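# Lower a slung pipe gently onto the trench bed

## Task

Using its slings, ease the pipe down into the trench until it lies along its full length on the trench floor. It counts as failed immediately if the pipe moves quickly while in contact with a bank or the trench, for example if it is dropped from a height or rolled in.

## Robot and tools

Robots: four identical i2rt Big YAM arms, arm1 to arm4. Each has six revolute joints, a two-finger gripper and a wrist camera sitting on top of the hand. Reach is about 1.0 m from the joint1 axis. Room cameras are cam_high and cam_low. Feet in the scene frame (m): arm1 (-1.010, -0.478, 0.809), arm2 (-0.307, 0.516, 0.819), arm3 (0.612, -0.542, 0.812), arm4 (1.210, 0.500, 0.782). Each foot faces its own +x: arm1 and arm3 are turned about +90 degrees and face roughly +y, arm2 and arm4 are turned about -90 degrees and face roughly -y. So arm1 and arm3 stand on one side and arm2 and arm4 on the other.

Frame: one shared scene frame, origin on the floor, +z up, lengths in metres. The hand point lies between the finger pads, about 1 cm behind the tips. The fingers point along the hand's +z, and they open and close along its y. The printed hand pose can be off, more so at long reach.

Joints, absolute targets in rad: joint1_rad -2.879 to 2.879 (turns the arm about its foot; positive is counter-clockwise seen from above; 0 points along the foot's +x). joint2_rad 0 to 3.141 (shoulder; 0 is the upper arm pointing back, roughly level; larger raises it and swings it forward). joint3_rad 0 to 3.019 (elbow; 0 is folded, larger opens it). joint4_rad -1.692 to 1.57 (hand pitch; positive tips the fingers up). joint5_rad -1.57 to 1.57 (sideways swing; positive is to the arm's right). joint6_rad -2.094 to 2.094 (roll; positive is clockwise seen from behind the hand). gripper_m 0 to 0.093 is the gap between the fingertips in metres. The done tolerances are ±0.045, ±0.14, ±0.09, ±0.055, ±0.03, ±0.035 and ±0.003.

move: the arguments arm1, arm2, arm3 and arm4 each take an object for that arm alone, and cameras takes a list. An arm you leave out gets nothing new but keeps its earlier targets. In an arm's object, "joints" is a map from joint name to an absolute target. "target" is a list of seven numbers [x, y, z, qw, qx, qy, qz]: an absolute hand pose in the scene frame, in metres plus a unit quaternion in wxyz order, in the same form as the printed "hand" line. The hand travels in a straight line toward it from its current hand_target. "speed" (0.002 to 0.5 m/s, default 0.25) is valid only together with target; turning is capped at twice that value in rad/s. When you send target, joints may hold only gripper_m. All motions in one call start together. The hand paths all finish together, paced by the slowest one, and each lasts 0.5 to 10 s; no action runs beyond 15 s. At each step the commanded pose is clipped to within 100 mm and 20 degrees of the measured hand. Paths do not avoid obstacles or the other arms. Hands lag behind, can stray, can overshoot the speed when the arm is near straight, and often stop a centimetre or more off. Unknown keys make the call invalid. Out-of-range values get it refused, and the calls that follow it in the same reply are then skipped. cameras may be any of arm1_cam_wrist, arm2_cam_wrist, arm3_cam_wrist, arm4_cam_wrist, cam_high, cam_low or all. If it is omitted or null you get all of them; [] gives none.

wait {seconds: 0 to 10, cameras}: lets the scene run on, then reports like an empty move. zoom_image {camera, region [x0, y0, x1, y1]}: a pixel box of at most 504 by 504 in that camera's latest 672x504 image, with the origin at top-left. read_manual gives the licence texts only. finished_scene {scene: the current number, 1 to 3} ends the scene for good. The goal must still hold once the robots stop acting.

Results: each robot's joint_positions, Joint velocities (rad/s, with gripper in m/s; "within noise" if negligible), joint torques in N m (offsets and noise; numbers 3 and 4 wrap at ±28), hand, hand_target (shown only while moving), joint_status and hand_status, and temperatures. The "move" line gives each moved arm as done or its worst status. "as last shown" marks arms not commanded, whose omitted lines are unchanged. "pictures" lists the order of the images, which may be slightly older than the state. on_its_own lists uncommanded behaviour, where "held at" gives the target rather than the reading. Statuses: off_target means the joint stopped short and may still be pushing. time_out means the joint ran out of time; it then holds a nearby target and keeps pushing, and you can ease it by sending its reported position. "joint command not followed" or "pose unreachable" means a safety check withheld the motion, and it may retry later; named joints then say not_followed. limit_stop_at_motor_heat means a heat stop, so resend the target.

Gripper: gripping a hard part at full force reads up to 0.005 m narrower than the part. Closed on nothing it reads 0.000 to 0.002. In free air it reads up to 0.002 wider than the true gap. Just under the contact reading the grip is light. About 0.005 below it you get the full force of roughly 50 to 64 N per pad. To release, command well above the reading.

Caution: arms do not stop when they touch things and can push hard. Hard pressing between two arms ends the scene in failure. The collision check can act too late, and it ignores fingers, gripper housings and cameras. Sustained loads, stretched poses or pushing toward unreachable poses heat the motors. At 85 °C a MOTOR HOT line appears. At 100 °C the arm goes limp and falls for 30 to 60 s or longer, which may drop the pipe. Do not drop the pipe, release it while it is moving, slam it, roll it, or knock anything out of the work area or onto the floor. Lower all the slings together and slowly so the pipe stays level and settles softly onto the bed. The scene keeps running while you think, holding the last commands. Loose objects may occasionally be nudged by outside pushes.

Each tool is called by a JSON object that holds its "op" and its "data".

## Session

{"op": "move", "data": {}}

Scene clock: 0.00 s.
Joint torques (N m): no reading
Heat: arm1: hottest joint2_rad 29 °C; arm2: hottest gripper 29 °C; arm3: hottest joint2_rad 29 °C; arm4: hottest joint5_rad 29 °C.
Joint velocities: within noise
arm1.joint_positions: joint1_rad=+0.463 joint2_rad=+0.644 joint3_rad=+1.433 joint4_rad=-1.528 joint5_rad=-0.151 joint6_rad=+0.131 gripper_m=+0.09396
arm1.joint_status: not commanded
arm1.hand: x=-1.1007 y=-0.2799 z=+1.3245 quat_wxyz=(-0.162, +0.716, -0.571, -0.367) (m; scene frame)
arm1.hand_target: x=-1.1003 y=-0.2818 z=+1.3343 quat_wxyz=(-0.169, +0.713, -0.567, -0.376) (m; scene frame)
arm1.hand_status: not commanded
arm2.joint_positions: joint1_rad=+0.344 joint2_rad=+0.519 joint3_rad=+1.379 joint4_rad=-1.320 joint5_rad=+0.063 joint6_rad=+0.187 gripper_m=+0.09396
arm2.joint_status: not commanded
arm2.hand: x=-0.2620 y=+0.3341 z=+1.3801 quat_wxyz=(-0.439, -0.579, -0.615, +0.304) (m; scene frame)
arm2.hand_target: x=-0.2629 y=+0.3373 z=+1.3911 quat_wxyz=(-0.449, -0.575, -0.610, +0.310) (m; scene frame)
arm2.hand_status: not commanded
arm3.joint_positions: joint1_rad=-0.192 joint2_rad=+0.525 joint3_rad=+1.406 joint4_rad=-1.298 joint5_rad=-0.073 joint6_rad=+0.119 gripper_m=+0.09396
arm3.joint_status: not commanded
arm3.hand: x=+0.6033 y=-0.3522 z=+1.3879 quat_wxyz=(-0.348, +0.562, -0.618, -0.425) (m; scene frame)
arm3.hand_target: x=+0.6032 y=-0.3558 z=+1.3978 quat_wxyz=(-0.355, +0.558, -0.613, -0.433) (m; scene frame)
arm3.hand_status: not commanded
arm4.joint_positions: joint1_rad=-0.380 joint2_rad=+0.466 joint3_rad=+1.426 joint4_rad=-1.395 joint5_rad=+0.164 joint6_rad=+0.191 gripper_m=+0.09396
arm4.joint_status: not commanded
arm4.hand: x=+1.1323 y=+0.3633 z=+1.3533 quat_wxyz=(-0.305, -0.747, -0.388, +0.446) (m; scene frame)
arm4.hand_target: x=+1.1330 y=+0.3657 z=+1.3639 quat_wxyz=(-0.312, -0.741, -0.383, +0.454) (m; scene frame)
arm4.hand_status: not commanded
pictures: arm1_cam_wrist, arm2_cam_wrist, arm3_cam_wrist, arm4_cam_wrist, cam_high, cam_low

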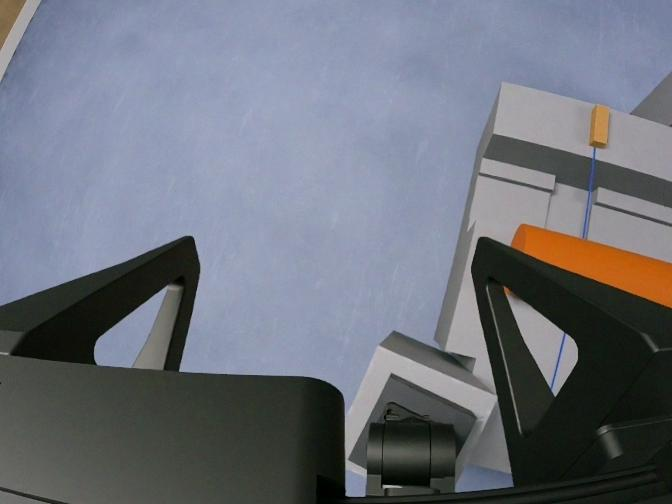

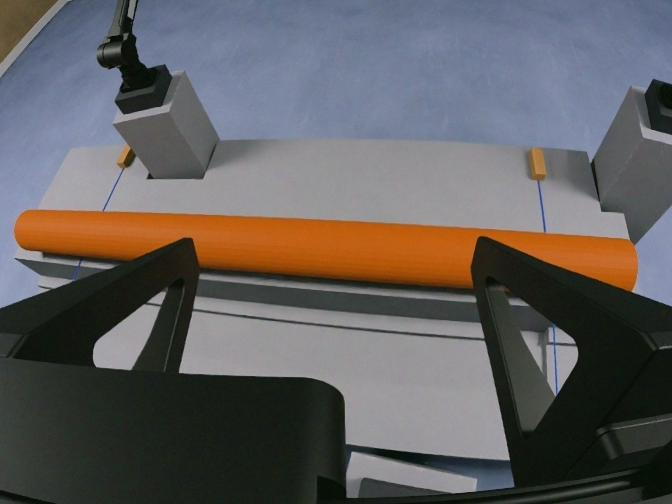

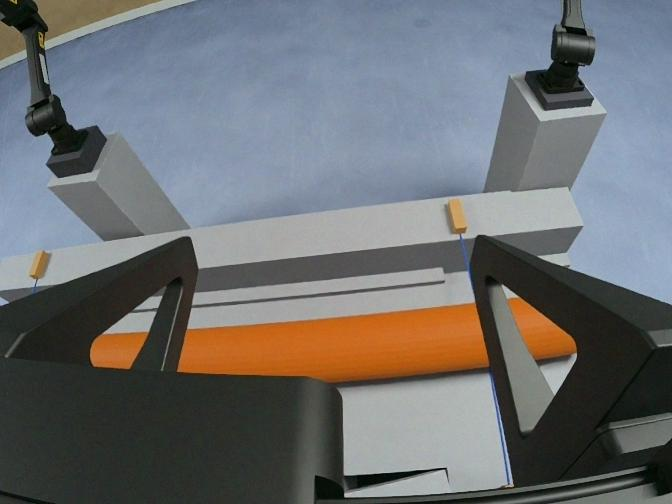

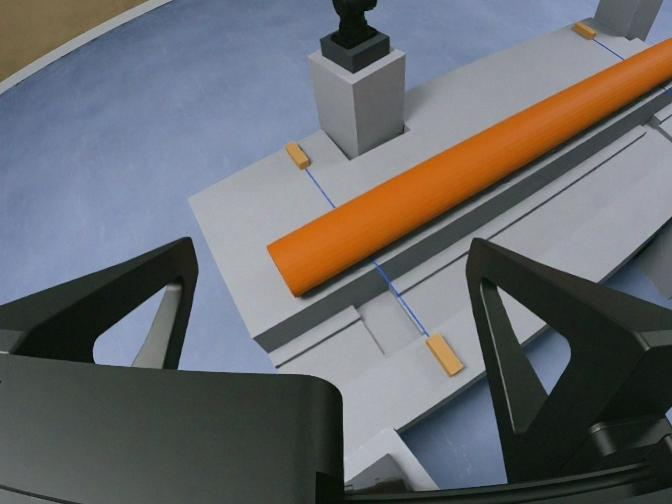

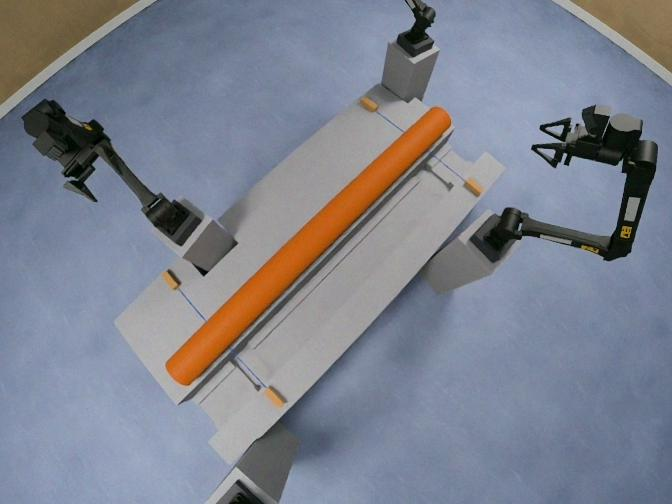

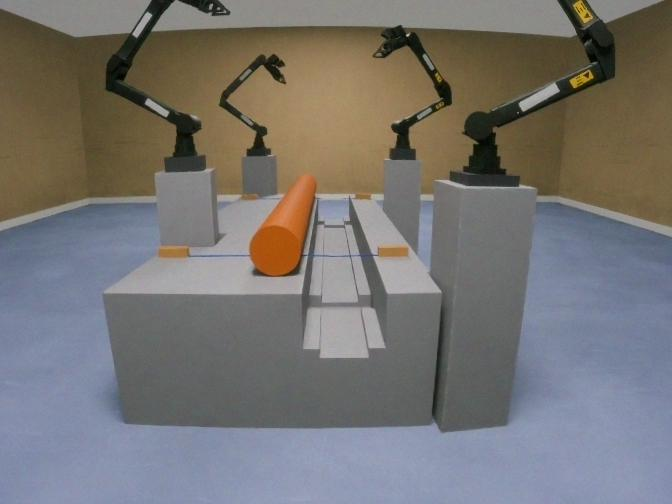

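{"op": "move", "data": {"arm1": {"target":[-0.75,-0.55,0.8,0,0.707,-0.707,0],"speed":0.3}, "arm2": {"target":[-0.68,0.33,0.8,0,0.707,0.707,0],"speed":0.3}, "arm3": {"target":[0.86,-0.57,0.8,0,0.707,-0.707,0],"speed":0.3}, "arm4": {"target":[0.87,0.3,0.8,0,0.707,0.707,0],"speed":0.3}}}

Scene clock: 35.33 s.
Joint torques (N m): arm1=[-0.38 -7.47 6.12 1.03 0.02 -0.1] | arm2=[-1.73 -14.51 10.62 -0.1 -0.09 0.08] | arm3=[1.03 -8.18 5.42 0.38 -0.1 -0.07] | arm4=[0.91 -12.81 9.1 0.5 0.09 0]
move: arm1 done; arm2 off_target; arm3 done; arm4 off_target
arm1.joint_positions: joint1_rad=-1.655 joint2_rad=+1.377 joint3_rad=+0.545 joint4_rad=-0.767 joint5_rad=-0.007 joint6_rad=-1.832 gripper_m=+0.09396
arm1.hand: x=-0.7530 y=-0.5466 z=+0.8002 quat_wxyz=(+0.002, +0.707, -0.707, -0.006) (m; scene frame)
arm1.hand_target: x=-0.7501 y=-0.5500 z=+0.8000 quat_wxyz=(+0.000, +0.707, -0.707, +0.000) (m; scene frame)
arm1.hand_status: done (0.005 m and 0.7 deg from the pose sent, 0.686 m and 49.0 deg at the start; pose on its path clipped on 23 of 95 steps; a joint's target at an end of its range on 30 of 95 steps)
arm2.joint_positions: joint1_rad=-1.026 joint2_rad=+1.739 joint3_rad=+0.901 joint4_rad=-0.805 joint5_rad=+0.014 joint6_rad=-1.098 gripper_m=+0.09396
arm2.hand: x=-0.6535 y=+0.3367 z=+0.7864 quat_wxyz=(-0.010, -0.703, -0.711, -0.030) (m; scene frame)
arm2.hand_target: x=-0.6792 y=+0.3305 z=+0.8008 quat_wxyz=(+0.000, -0.707, -0.707, +0.000) (m; scene frame)
arm2.hand_status: off_target (0.031 m and 3.7 deg from the pose sent, 0.715 m and 64.7 deg at the start)
arm3.joint_positions: joint1_rad=-1.838 joint2_rad=+1.319 joint3_rad=+0.486 joint4_rad=-0.759 joint5_rad=+0.007 joint6_rad=-1.666 gripper_m=+0.09396
arm3.hand: x=+0.8557 y=-0.5690 z=+0.7983 quat_wxyz=(+0.005, +0.705, -0.710, -0.008) (m; scene frame)
arm3.hand_target: x=+0.8600 y=-0.5699 z=+0.8001 quat_wxyz=(+0.000, +0.707, -0.707, +0.000) (m; scene frame)
arm3.hand_status: done (0.005 m and 1.1 deg from the pose sent, 0.678 m and 66.9 deg at the start; a joint's target at an end of its range on 24 of 95 steps)
arm4.joint_positions: joint1_rad=-1.110 joint2_rad=+1.608 joint3_rad=+0.859 joint4_rad=-0.893 joint5_rad=+0.003 joint6_rad=-1.022 gripper_m=+0.09396
arm4.hand: x=+0.8929 y=+0.3164 z=+0.7822 quat_wxyz=(-0.010, -0.714, -0.699, -0.035) (m; scene frame)
arm4.hand_target: x=+0.8709 y=+0.3005 z=+0.8008 quat_wxyz=(+0.000, -0.707, -0.707, +0.000) (m; scene frame)
arm4.hand_status: off_target (0.033 m and 4.4 deg from the pose sent, 0.616 m and 73.3 deg at the start)
pictures: arm1_cam_wrist, arm2_cam_wrist, arm3_cam_wrist, arm4_cam_wrist, cam_high, cam_low

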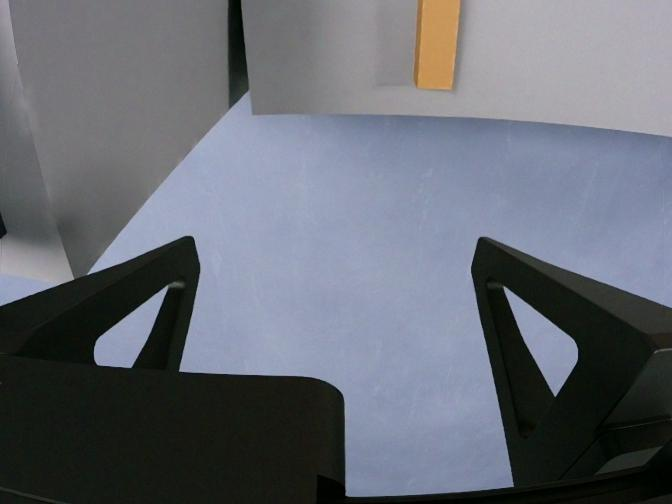

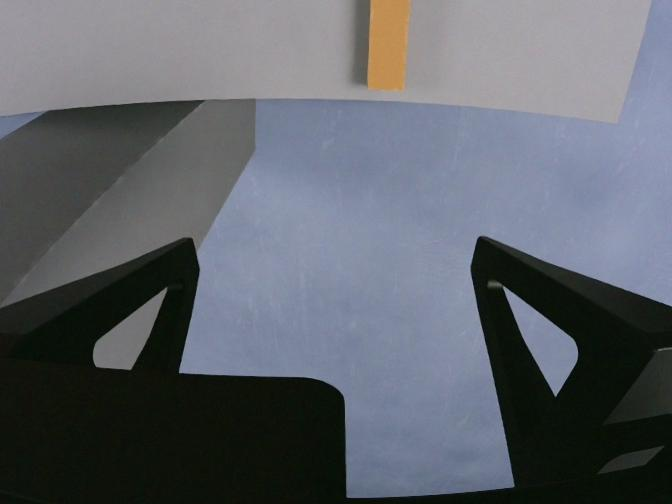

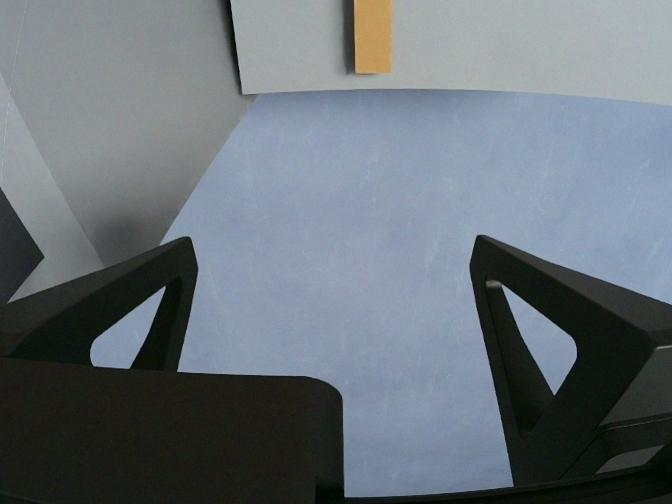

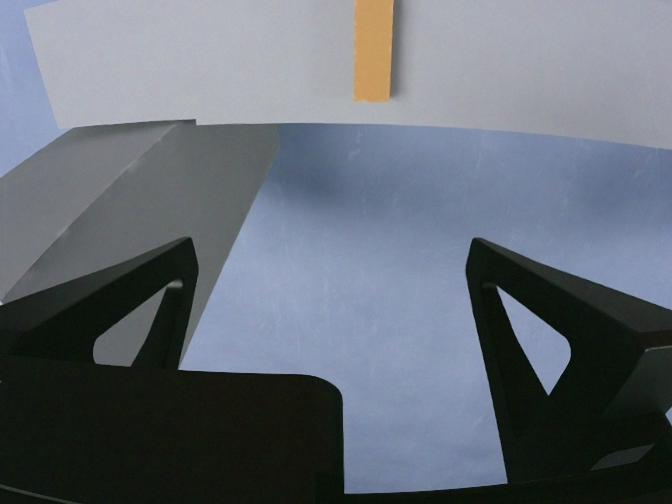

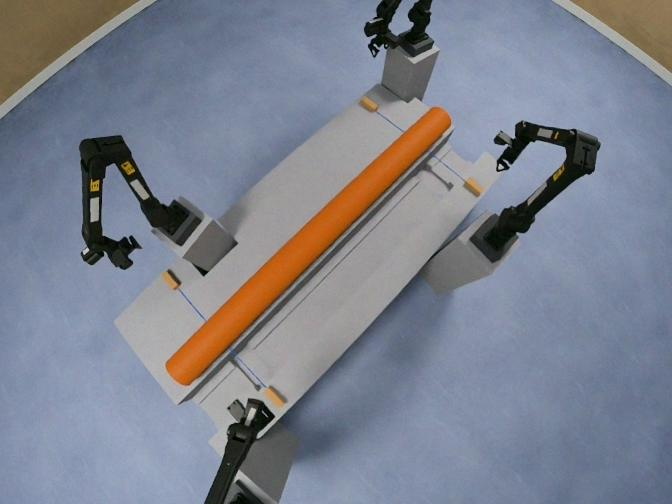

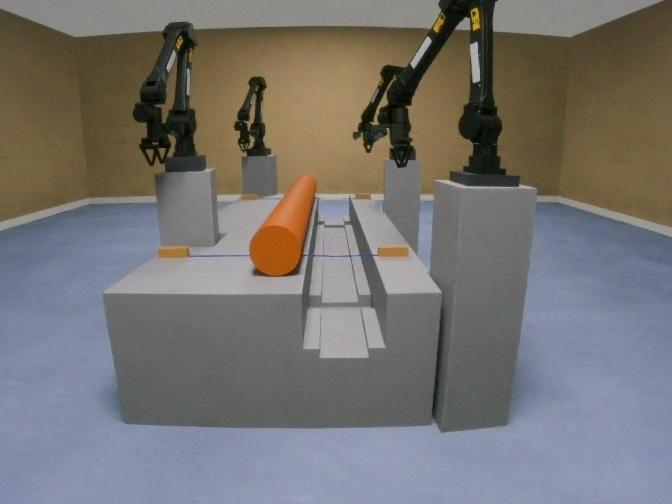

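{"op": "move", "data": {"arm1": {"target":[-0.637,-0.505,0.6,0,0.707,-0.707,0],"speed":0.2}, "arm2": {"target":[-0.71,0.285,0.61,0,0.707,0.707,0],"speed":0.2}, "arm3": {"target":[0.90,-0.515,0.6,0,0.707,-0.707,0],"speed":0.2}, "arm4": {"target":[0.86,0.28,0.61,0,0.707,0.707,0],"speed":0.2}}}

{"op": "zoom_image", "data": {"camera": "cam_low", "region": [100, 130, 440, 360]}}

Scene clock: 52.53 s.
Joint torques (N m): arm1=[0.21 -14.15 2.89 0.83 -0.16 0.11] | arm2=[0.5 -18.2 6.3 -0.01 -0.16 0.21] | arm3=[1.55 -14.45 0.5 0.39 -0.14 0.1] | arm4=[0.97 -15.38 4.75 0.58 0.06 0.3]
Heat: arm1: hottest joint3_rad 31 °C; arm2: hottest joint3_rad 35 °C; arm3: hottest joint2_rad 29 °C; arm4: hottest joint3_rad 32 °C.
move: arm1 done; arm2 off_target; arm3 done; arm4 off_target
arm1.joint_positions: joint1_rad=-1.467 joint2_rad=+2.157 joint3_rad=+0.807 joint4_rad=-0.244 joint5_rad=-0.007 joint6_rad=-1.650 gripper_m=+0.09396
arm1.hand: x=-0.6424 y=-0.5066 z=+0.6042 quat_wxyz=(+0.003, +0.709, -0.706, -0.003) (m; scene frame)
arm1.hand_target: x=-0.6371 y=-0.5049 z=+0.6002 quat_wxyz=(+0.000, +0.707, -0.707, +0.000) (m; scene frame)
arm1.hand_status: done (0.007 m and 0.6 deg from the pose sent, 0.235 m and 0.7 deg at the start)
arm2.joint_positions: joint1_rad=-1.003 joint2_rad=+2.252 joint3_rad=+1.064 joint4_rad=-0.433 joint5_rad=+0.014 joint6_rad=-1.058 gripper_m=+0.09396
arm2.hand: x=-0.6962 y=+0.2997 z=+0.6057 quat_wxyz=(-0.006, -0.709, -0.705, -0.020) (m; scene frame)
arm2.hand_target: x=-0.7095 y=+0.2850 z=+0.6105 quat_wxyz=(+0.000, -0.707, -0.707, +0.000) (m; scene frame)
arm2.hand_status: off_target (0.021 m and 2.4 deg from the pose sent, 0.192 m and 3.7 deg at the start)
arm3.joint_positions: joint1_rad=-1.647 joint2_rad=+2.133 joint3_rad=+0.581 joint4_rad=-0.036 joint5_rad=+0.007 joint6_rad=-1.483 gripper_m=+0.09396
arm3.hand: x=+0.8960 y=-0.5167 z=+0.6001 quat_wxyz=(+0.004, +0.708, -0.706, -0.005) (m; scene frame)
arm3.hand_target: x=+0.9001 y=-0.5150 z=+0.6000 quat_wxyz=(+0.000, +0.707, -0.707, +0.000) (m; scene frame)
arm3.hand_status: done (0.004 m and 0.7 deg from the pose sent, 0.210 m and 1.1 deg at the start)
arm4.joint_positions: joint1_rad=-1.084 joint2_rad=+2.089 joint3_rad=+0.878 joint4_rad=-0.404 joint5_rad=+0.003 joint6_rad=-1.022 gripper_m=+0.09396
arm4.hand: x=+0.8763 y=+0.2943 z=+0.6038 quat_wxyz=(-0.006, -0.706, -0.708, -0.023) (m; scene frame)
arm4.hand_target: x=+0.8604 y=+0.2801 z=+0.6106 quat_wxyz=(+0.000, -0.707, -0.707, +0.000) (m; scene frame)
arm4.hand_status: off_target (0.023 m and 2.7 deg from the pose sent, 0.179 m and 4.4 deg at the start)
pictures: arm1_cam_wrist, arm2_cam_wrist, arm3_cam_wrist, arm4_cam_wrist, cam_high, cam_low

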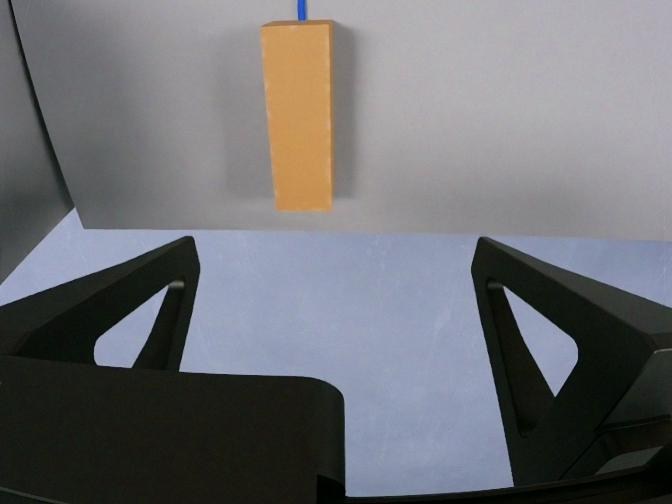

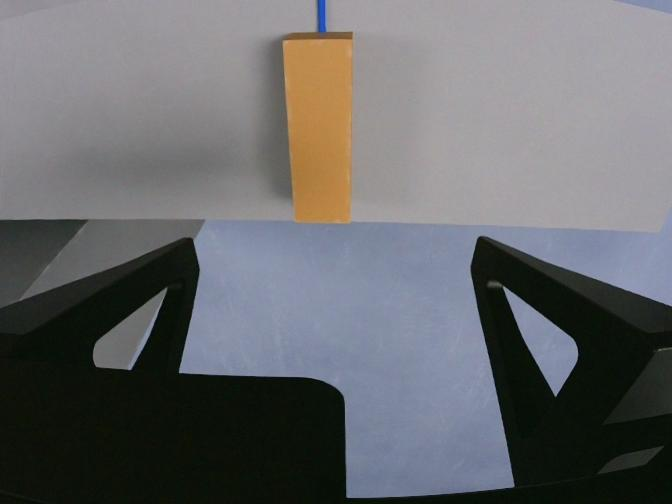

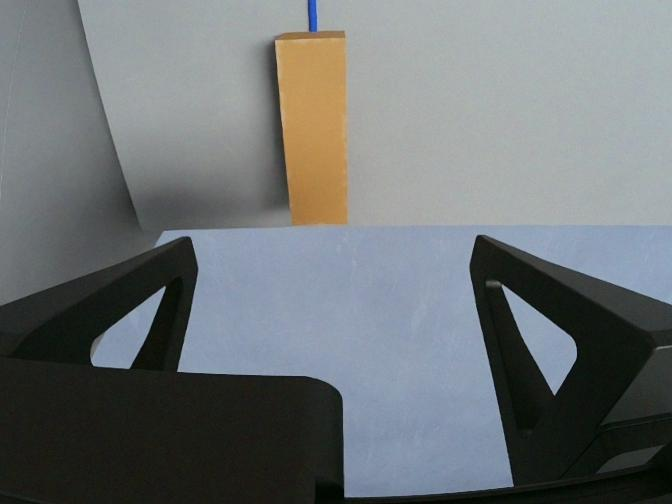

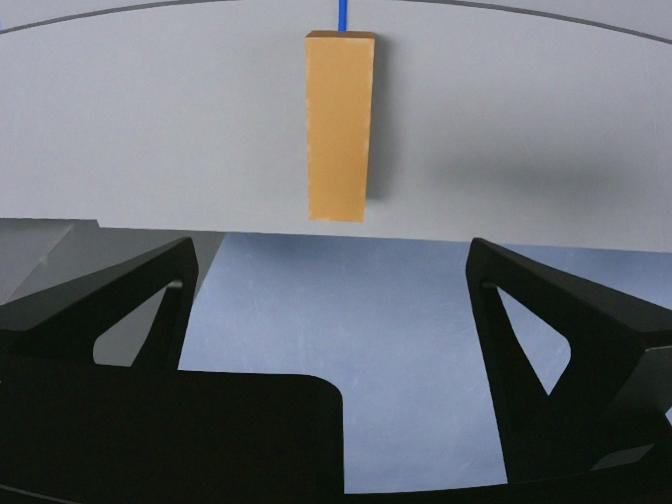

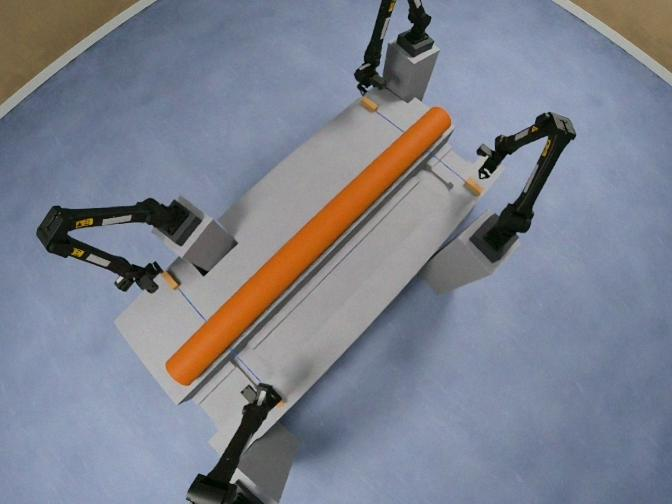

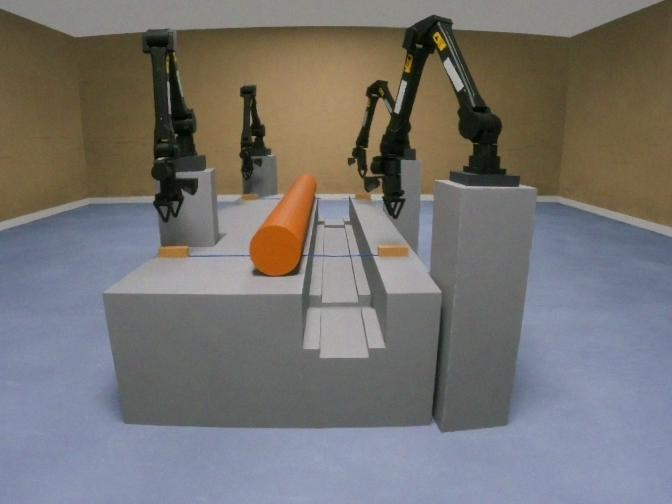

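Scaled by 1.482.

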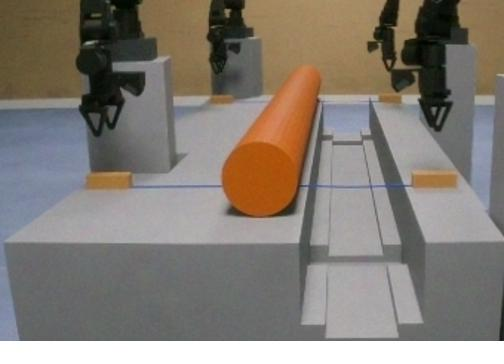

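{"op": "move", "data": {"arm1": {"target":[-0.655,-0.481,0.555,0,0.707,-0.707,0],"speed":0.15}, "arm2": {"target":[-0.699,0.27,0.56,0,0.707,0.707,0],"speed":0.15}, "arm3": {"target":[0.89,-0.496,0.555,0,0.707,-0.707,0],"speed":0.15}, "arm4": {"target":[0.863,0.262,0.56,0,0.707,0.707,0],"speed":0.15}}}

Scene clock: 63.00 s.
Joint torques (N m): arm1=[-0.26 -14.15 1.06 0.91 -0.15 0.09] | arm2=[0.26 -18.73 5.39 0.05 -0.18 0.19] | arm3=[1.61 -14.74 -0.39 0.42 -0.15 0.11] | arm4=[0.73 -16.21 3.81 0.59 0.07 0.31]
move: arm1 done; arm2 off_target; arm3 done; arm4 off_target
arm1.joint_positions: joint1_rad=-1.399 joint2_rad=+2.283 joint3_rad=+0.807 joint4_rad=-0.107 joint5_rad=-0.008 joint6_rad=-1.585 gripper_m=+0.09396
arm1.hand: x=-0.6526 y=-0.4820 z=+0.5606 quat_wxyz=(+0.000, +0.710, -0.705, +0.001) (m; scene frame)
arm1.hand_target: x=-0.6550 y=-0.4810 z=+0.5552 quat_wxyz=(+0.000, +0.707, -0.707, +0.000) (m; scene frame)
arm1.hand_status: done (0.006 m and 0.5 deg from the pose sent, 0.057 m and 0.6 deg at the start)
arm2.joint_positions: joint1_rad=-0.961 joint2_rad=+2.378 joint3_rad=+1.104 joint4_rad=-0.346 joint5_rad=+0.014 joint6_rad=-1.020 gripper_m=+0.09396
arm2.hand: x=-0.6862 y=+0.2835 z=+0.5566 quat_wxyz=(-0.005, -0.708, -0.706, -0.018) (m; scene frame)
arm2.hand_target: x=-0.6988 y=+0.2700 z=+0.5605 quat_wxyz=(+0.000, -0.707, -0.707, +0.000) (m; scene frame)
arm2.hand_status: off_target (0.019 m and 2.2 deg from the pose sent, 0.055 m and 2.4 deg at the start)
arm3.joint_positions: joint1_rad=-1.576 joint2_rad=+2.297 joint3_rad=+0.614 joint4_rad=+0.099 joint5_rad=+0.007 joint6_rad=-1.414 gripper_m=+0.09396
arm3.hand: x=+0.8873 y=-0.4974 z=+0.5562 quat_wxyz=(+0.003, +0.708, -0.706, -0.003) (m; scene frame)
arm3.hand_target: x=+0.8900 y=-0.4961 z=+0.5550 quat_wxyz=(+0.000, +0.707, -0.707, +0.000) (m; scene frame)
arm3.hand_status: done (0.003 m and 0.6 deg from the pose sent, 0.050 m and 0.7 deg at the start)
arm4.joint_positions: joint1_rad=-1.041 joint2_rad=+2.233 joint3_rad=+0.936 joint4_rad=-0.314 joint5_rad=+0.003 joint6_rad=-0.983 gripper_m=+0.09396
arm4.hand: x=+0.8775 y=+0.2745 z=+0.5552 quat_wxyz=(-0.005, -0.704, -0.710, -0.020) (m; scene frame)
arm4.hand_target: x=+0.8631 y=+0.2621 z=+0.5605 quat_wxyz=(+0.000, -0.707, -0.707, +0.000) (m; scene frame)
arm4.hand_status: off_target (0.020 m and 2.4 deg from the pose sent, 0.056 m and 2.7 deg at the start)
pictures: arm1_cam_wrist, arm2_cam_wrist, arm3_cam_wrist, arm4_cam_wrist, cam_high, cam_low

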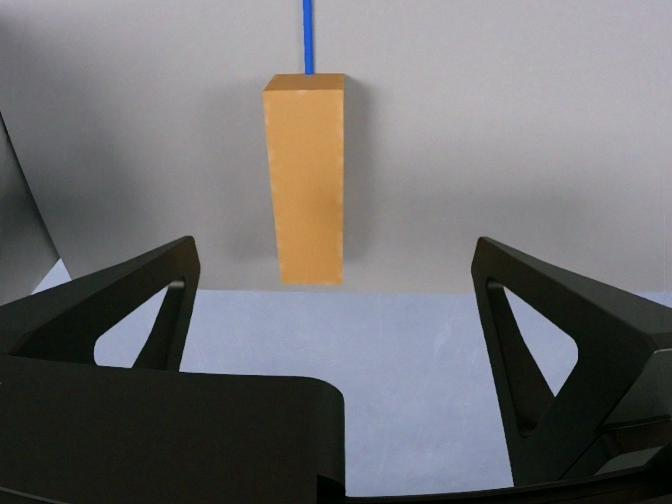

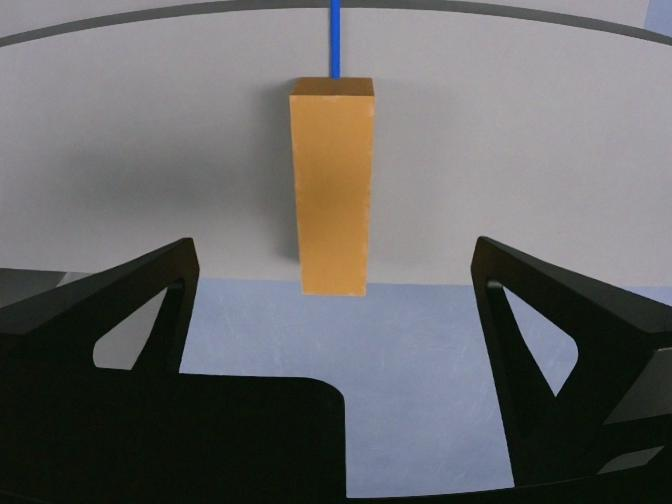

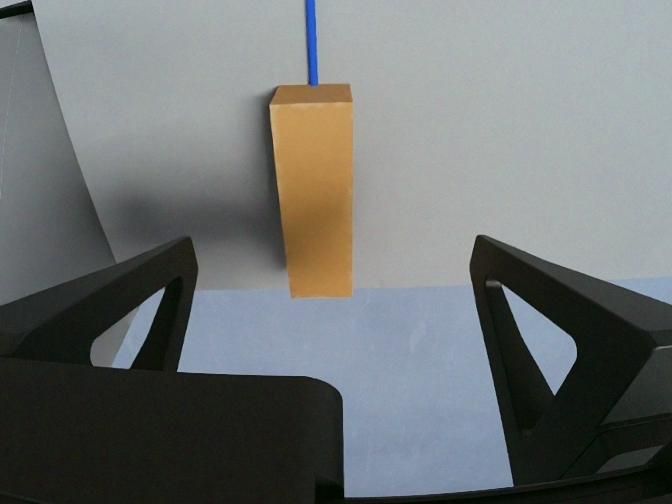

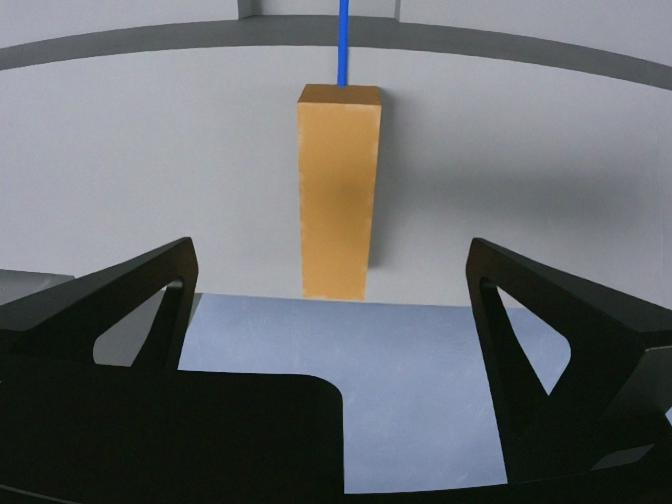

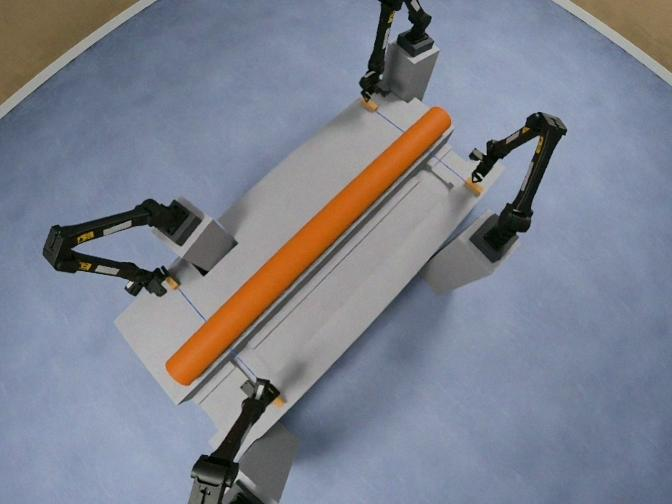

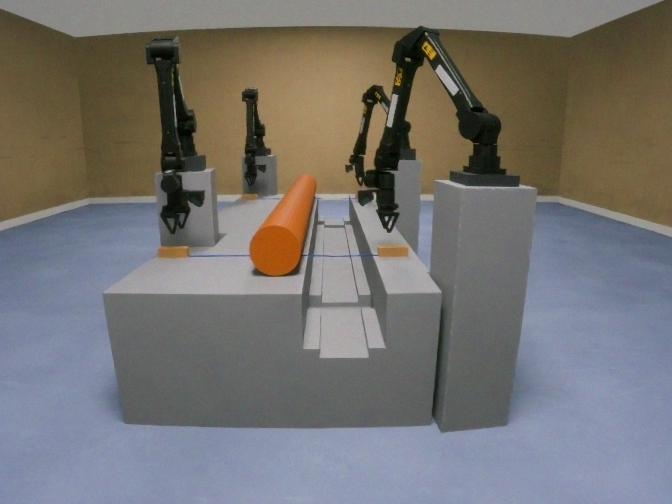

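{"op": "move", "data": {"arm1": {"target":[-0.665,-0.484,0.5,0,0.707,-0.707,0],"speed":0.1}, "arm2": {"target":[-0.699,0.275,0.51,0,0.707,0.707,0],"speed":0.1}, "arm3": {"target":[0.883,-0.503,0.505,0,0.707,-0.707,0],"speed":0.1}, "arm4": {"target":[0.863,0.273,0.51,0,0.707,0.707,0],"speed":0.1}}}

Scene clock: 69.30 s.
Joint torques (N m): arm1=[-0.26 -14.15 0.53 0.83 -0.16 -0.01] | arm2=[-0.62 -18.67 4.41 0.03 -0.15 0.09] | arm3=[0.56 -14.8 -1.28 0.46 -0.13 -0.07] | arm4=[-0.26 -16.21 2.8 0.62 0.09 0.05]
move: arm1 done; arm2 off_target; arm3 done; arm4 off_target
arm1.joint_positions: joint1_rad=-1.399 joint2_rad=+2.447 joint3_rad=+0.848 joint4_rad=+0.014 joint5_rad=-0.008 joint6_rad=-1.584 gripper_m=+0.09396
arm1.hand: x=-0.6639 y=-0.4824 z=+0.5068 quat_wxyz=(+0.000, +0.709, -0.705, +0.001) (m; scene frame)
arm1.hand_target: x=-0.6652 y=-0.4839 z=+0.5002 quat_wxyz=(+0.000, +0.707, -0.707, +0.000) (m; scene frame)
arm1.hand_status: done (0.007 m and 0.4 deg from the pose sent, 0.062 m and 0.5 deg at the start)
arm2.joint_positions: joint1_rad=-0.961 joint2_rad=+2.498 joint3_rad=+1.159 joint4_rad=-0.271 joint5_rad=+0.014 joint6_rad=-1.019 gripper_m=+0.09396
arm2.hand: x=-0.6872 y=+0.2821 z=+0.5098 quat_wxyz=(-0.003, -0.708, -0.706, -0.014) (m; scene frame)
arm2.hand_target: x=-0.6988 y=+0.2751 z=+0.5103 quat_wxyz=(+0.000, -0.707, -0.707, +0.000) (m; scene frame)
arm2.hand_status: off_target (0.014 m and 1.7 deg from the pose sent, 0.049 m and 2.2 deg at the start)
arm3.joint_positions: joint1_rad=-1.585 joint2_rad=+2.472 joint3_rad=+0.672 joint4_rad=+0.220 joint5_rad=+0.007 joint6_rad=-1.422 gripper_m=+0.09396
arm3.hand: x=+0.8818 y=-0.5004 z=+0.5076 quat_wxyz=(+0.001, +0.708, -0.707, -0.002) (m; scene frame)
arm3.hand_target: x=+0.8831 y=-0.5030 z=+0.5051 quat_wxyz=(+0.000, +0.707, -0.707, +0.000) (m; scene frame)
arm3.hand_status: done (0.004 m and 0.3 deg from the pose sent, 0.052 m and 0.6 deg at the start)
arm4.joint_positions: joint1_rad=-1.048 joint2_rad=+2.361 joint3_rad=+0.972 joint4_rad=-0.211 joint5_rad=+0.003 joint6_rad=-0.982 gripper_m=+0.09396
arm4.hand: x=+0.8775 y=+0.2777 z=+0.5082 quat_wxyz=(-0.004, -0.707, -0.707, -0.016) (m; scene frame)
arm4.hand_target: x=+0.8631 y=+0.2731 z=+0.5103 quat_wxyz=(+0.000, -0.707, -0.707, +0.000) (m; scene frame)
arm4.hand_status: off_target (0.015 m and 1.8 deg from the pose sent, 0.047 m and 2.4 deg at the start)
pictures: arm1_cam_wrist, arm2_cam_wrist, arm3_cam_wrist, arm4_cam_wrist, cam_high, cam_low

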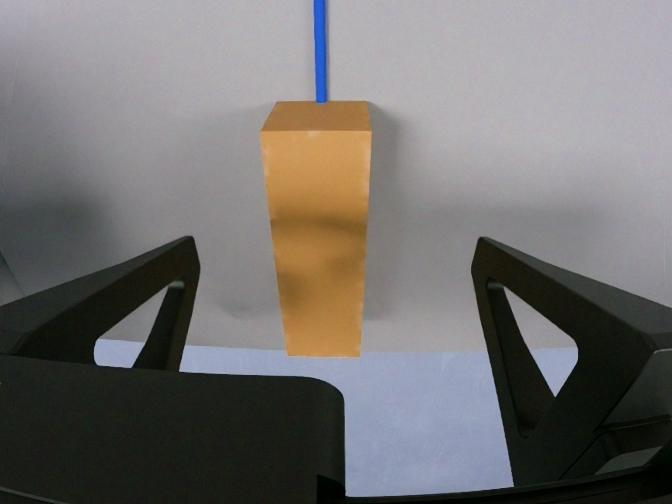

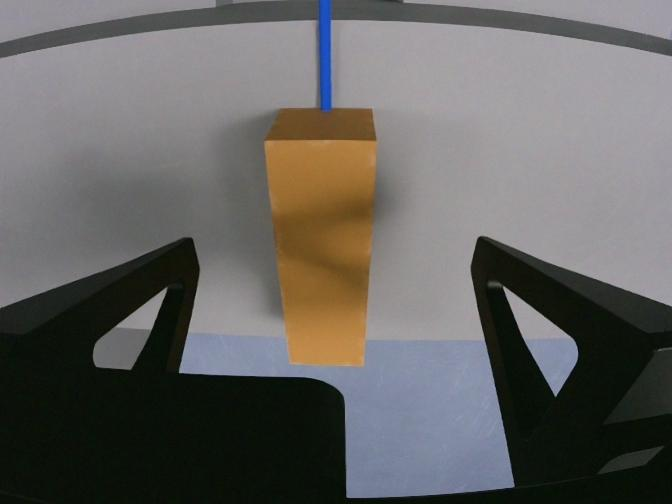

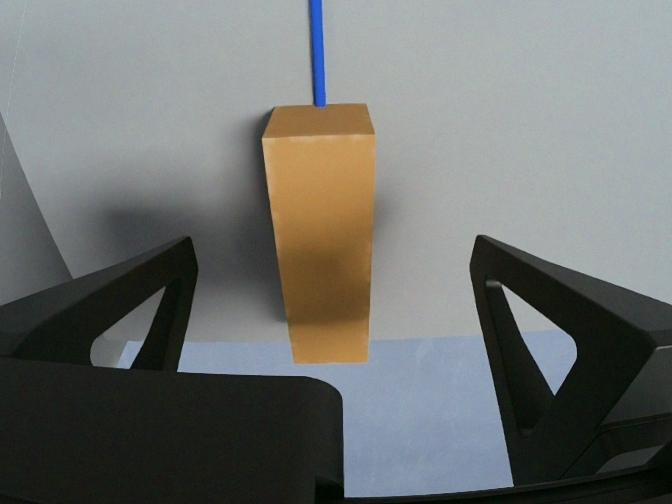

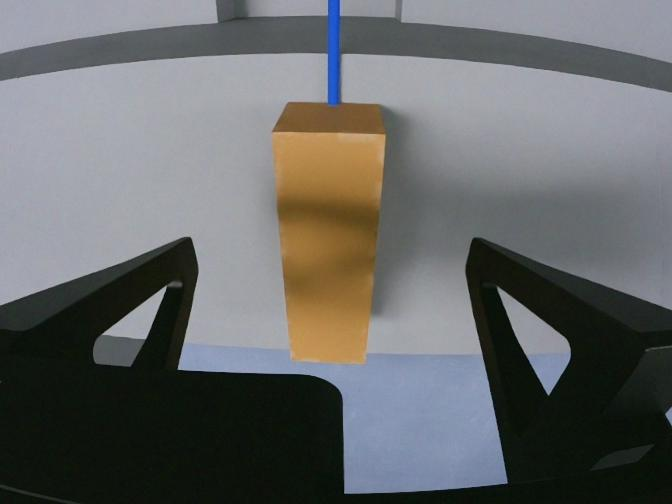

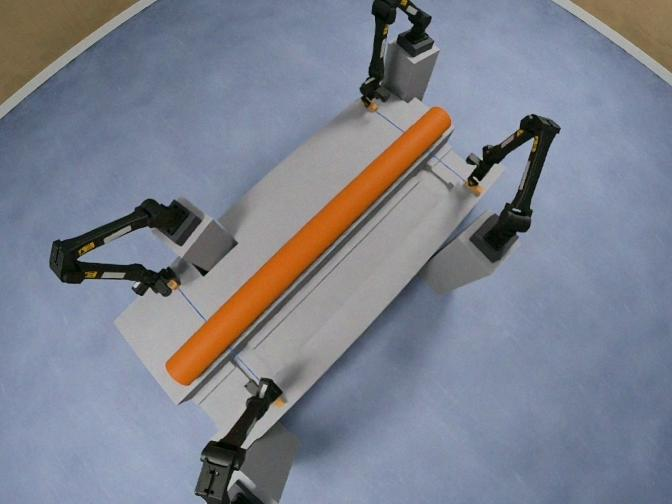

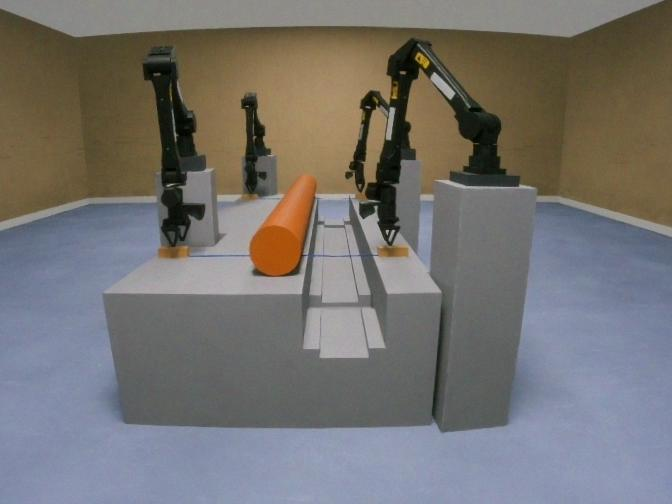

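{"op": "move", "data": {"arm1": {"target":[-0.668,-0.484,0.477,0,0.707,-0.707,0],"speed":0.06}, "arm2": {"target":[-0.697,0.275,0.486,0,0.707,0.707,0],"speed":0.06}, "arm3": {"target":[0.880,-0.503,0.482,0,0.707,-0.707,0],"speed":0.06}, "arm4": {"target":[0.865,0.273,0.486,0,0.707,0.707,0],"speed":0.06}}}

{"op": "zoom_image", "data": {"camera": "cam_low", "region": [130, 180, 430, 300]}}

Scene clock: 75.57 s.
Joint torques (N m): arm1=[-0.91 -13.92 0.23 1.14 -0.13 0.05] | arm2=[-0.38 -18.43 4.29 0.06 -0.15 0.11] | arm3=[0.67 -14.86 -1.58 0.46 -0.14 -0.05] | arm4=[-0.09 -16.09 2.5 0.65 0.1 0.07]
move: arm1 done; arm2 off_target; arm3 done; arm4 off_target
arm1.joint_positions: joint1_rad=-1.399 joint2_rad=+2.511 joint3_rad=+0.878 joint4_rad=+0.054 joint5_rad=-0.008 joint6_rad=-1.584 gripper_m=+0.09396
arm1.hand: x=-0.6640 y=-0.4826 z=+0.4853 quat_wxyz=(-0.001, +0.709, -0.705, +0.002) (m; scene frame)
arm1.hand_target: x=-0.6682 y=-0.4839 z=+0.4773 quat_wxyz=(+0.000, +0.707, -0.707, +0.000) (m; scene frame)
arm1.hand_status: done (0.009 m and 0.5 deg from the pose sent, 0.030 m and 0.4 deg at the start)
arm2.joint_positions: joint1_rad=-0.961 joint2_rad=+2.556 joint3_rad=+1.188 joint4_rad=-0.240 joint5_rad=+0.014 joint6_rad=-1.019 gripper_m=+0.09396
arm2.hand: x=-0.6870 y=+0.2819 z=+0.4875 quat_wxyz=(-0.003, -0.708, -0.706, -0.013) (m; scene frame)
arm2.hand_target: x=-0.6969 y=+0.2750 z=+0.4863 quat_wxyz=(+0.000, -0.707, -0.707, +0.000) (m; scene frame)
arm2.hand_status: off_target (0.012 m and 1.5 deg from the pose sent, 0.027 m and 1.7 deg at the start)
arm3.joint_positions: joint1_rad=-1.585 joint2_rad=+2.548 joint3_rad=+0.707 joint4_rad=+0.263 joint5_rad=+0.007 joint6_rad=-1.423 gripper_m=+0.09396
arm3.hand: x=+0.8801 y=-0.5004 z=+0.4853 quat_wxyz=(+0.000, +0.708, -0.706, -0.001) (m; scene frame)
arm3.hand_target: x=+0.8800 y=-0.5029 z=+0.4820 quat_wxyz=(+0.000, +0.707, -0.707, +0.000) (m; scene frame)
arm3.hand_status: done (0.004 m and 0.2 deg from the pose sent, 0.026 m and 0.3 deg at the start)
arm4.joint_positions: joint1_rad=-1.048 joint2_rad=+2.424 joint3_rad=+0.997 joint4_rad=-0.171 joint5_rad=+0.003 joint6_rad=-0.982 gripper_m=+0.09396
arm4.hand: x=+0.8781 y=+0.2779 z=+0.4857 quat_wxyz=(-0.004, -0.707, -0.707, -0.014) (m; scene frame)
arm4.hand_target: x=+0.8651 y=+0.2730 z=+0.4864 quat_wxyz=(+0.000, -0.707, -0.707, +0.000) (m; scene frame)
arm4.hand_status: off_target (0.014 m and 1.7 deg from the pose sent, 0.026 m and 1.8 deg at the start)
pictures: arm1_cam_wrist, arm2_cam_wrist, arm3_cam_wrist, arm4_cam_wrist, cam_high, cam_low

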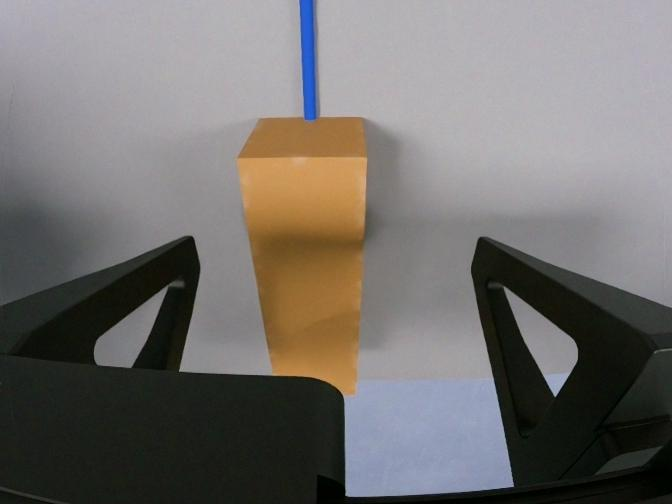

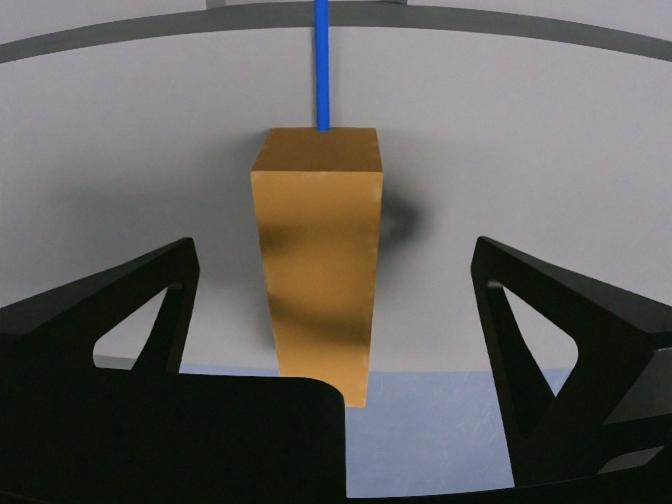

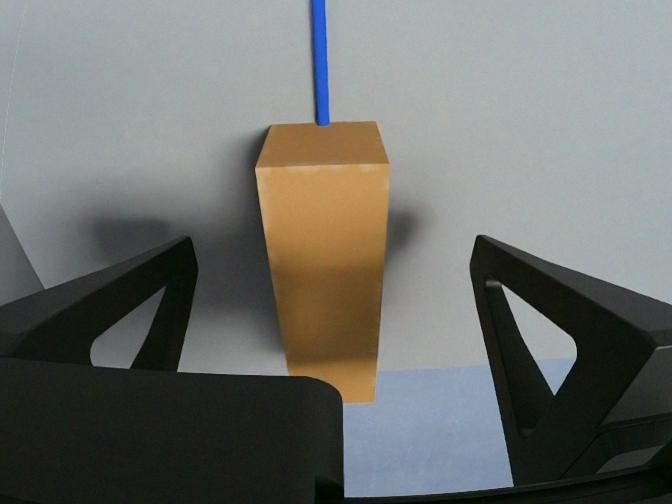

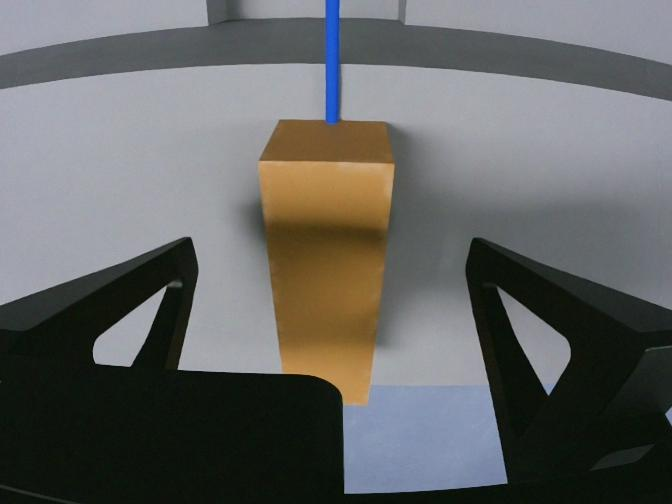

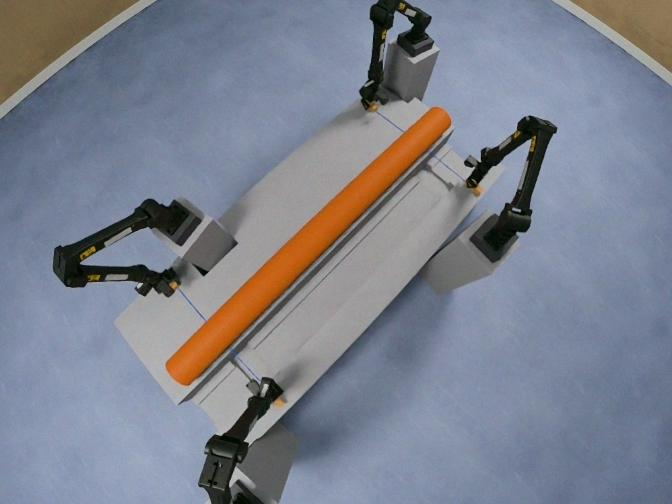

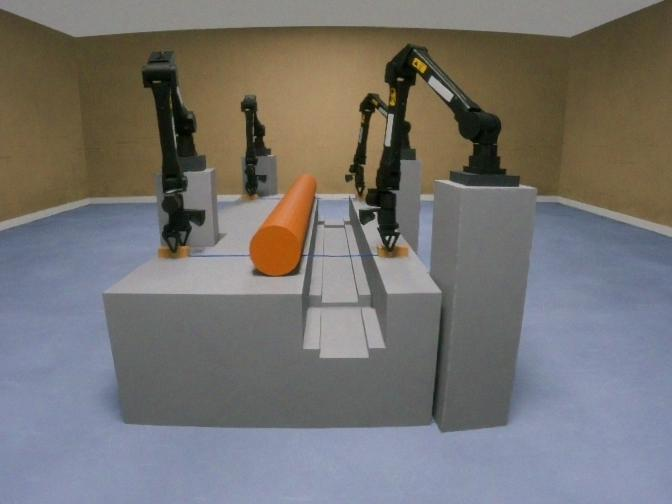

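Scaled by 1.680.

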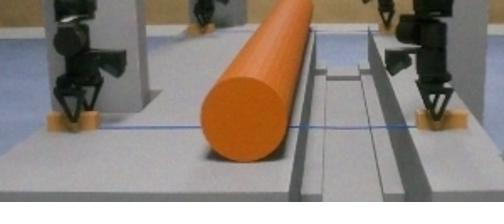

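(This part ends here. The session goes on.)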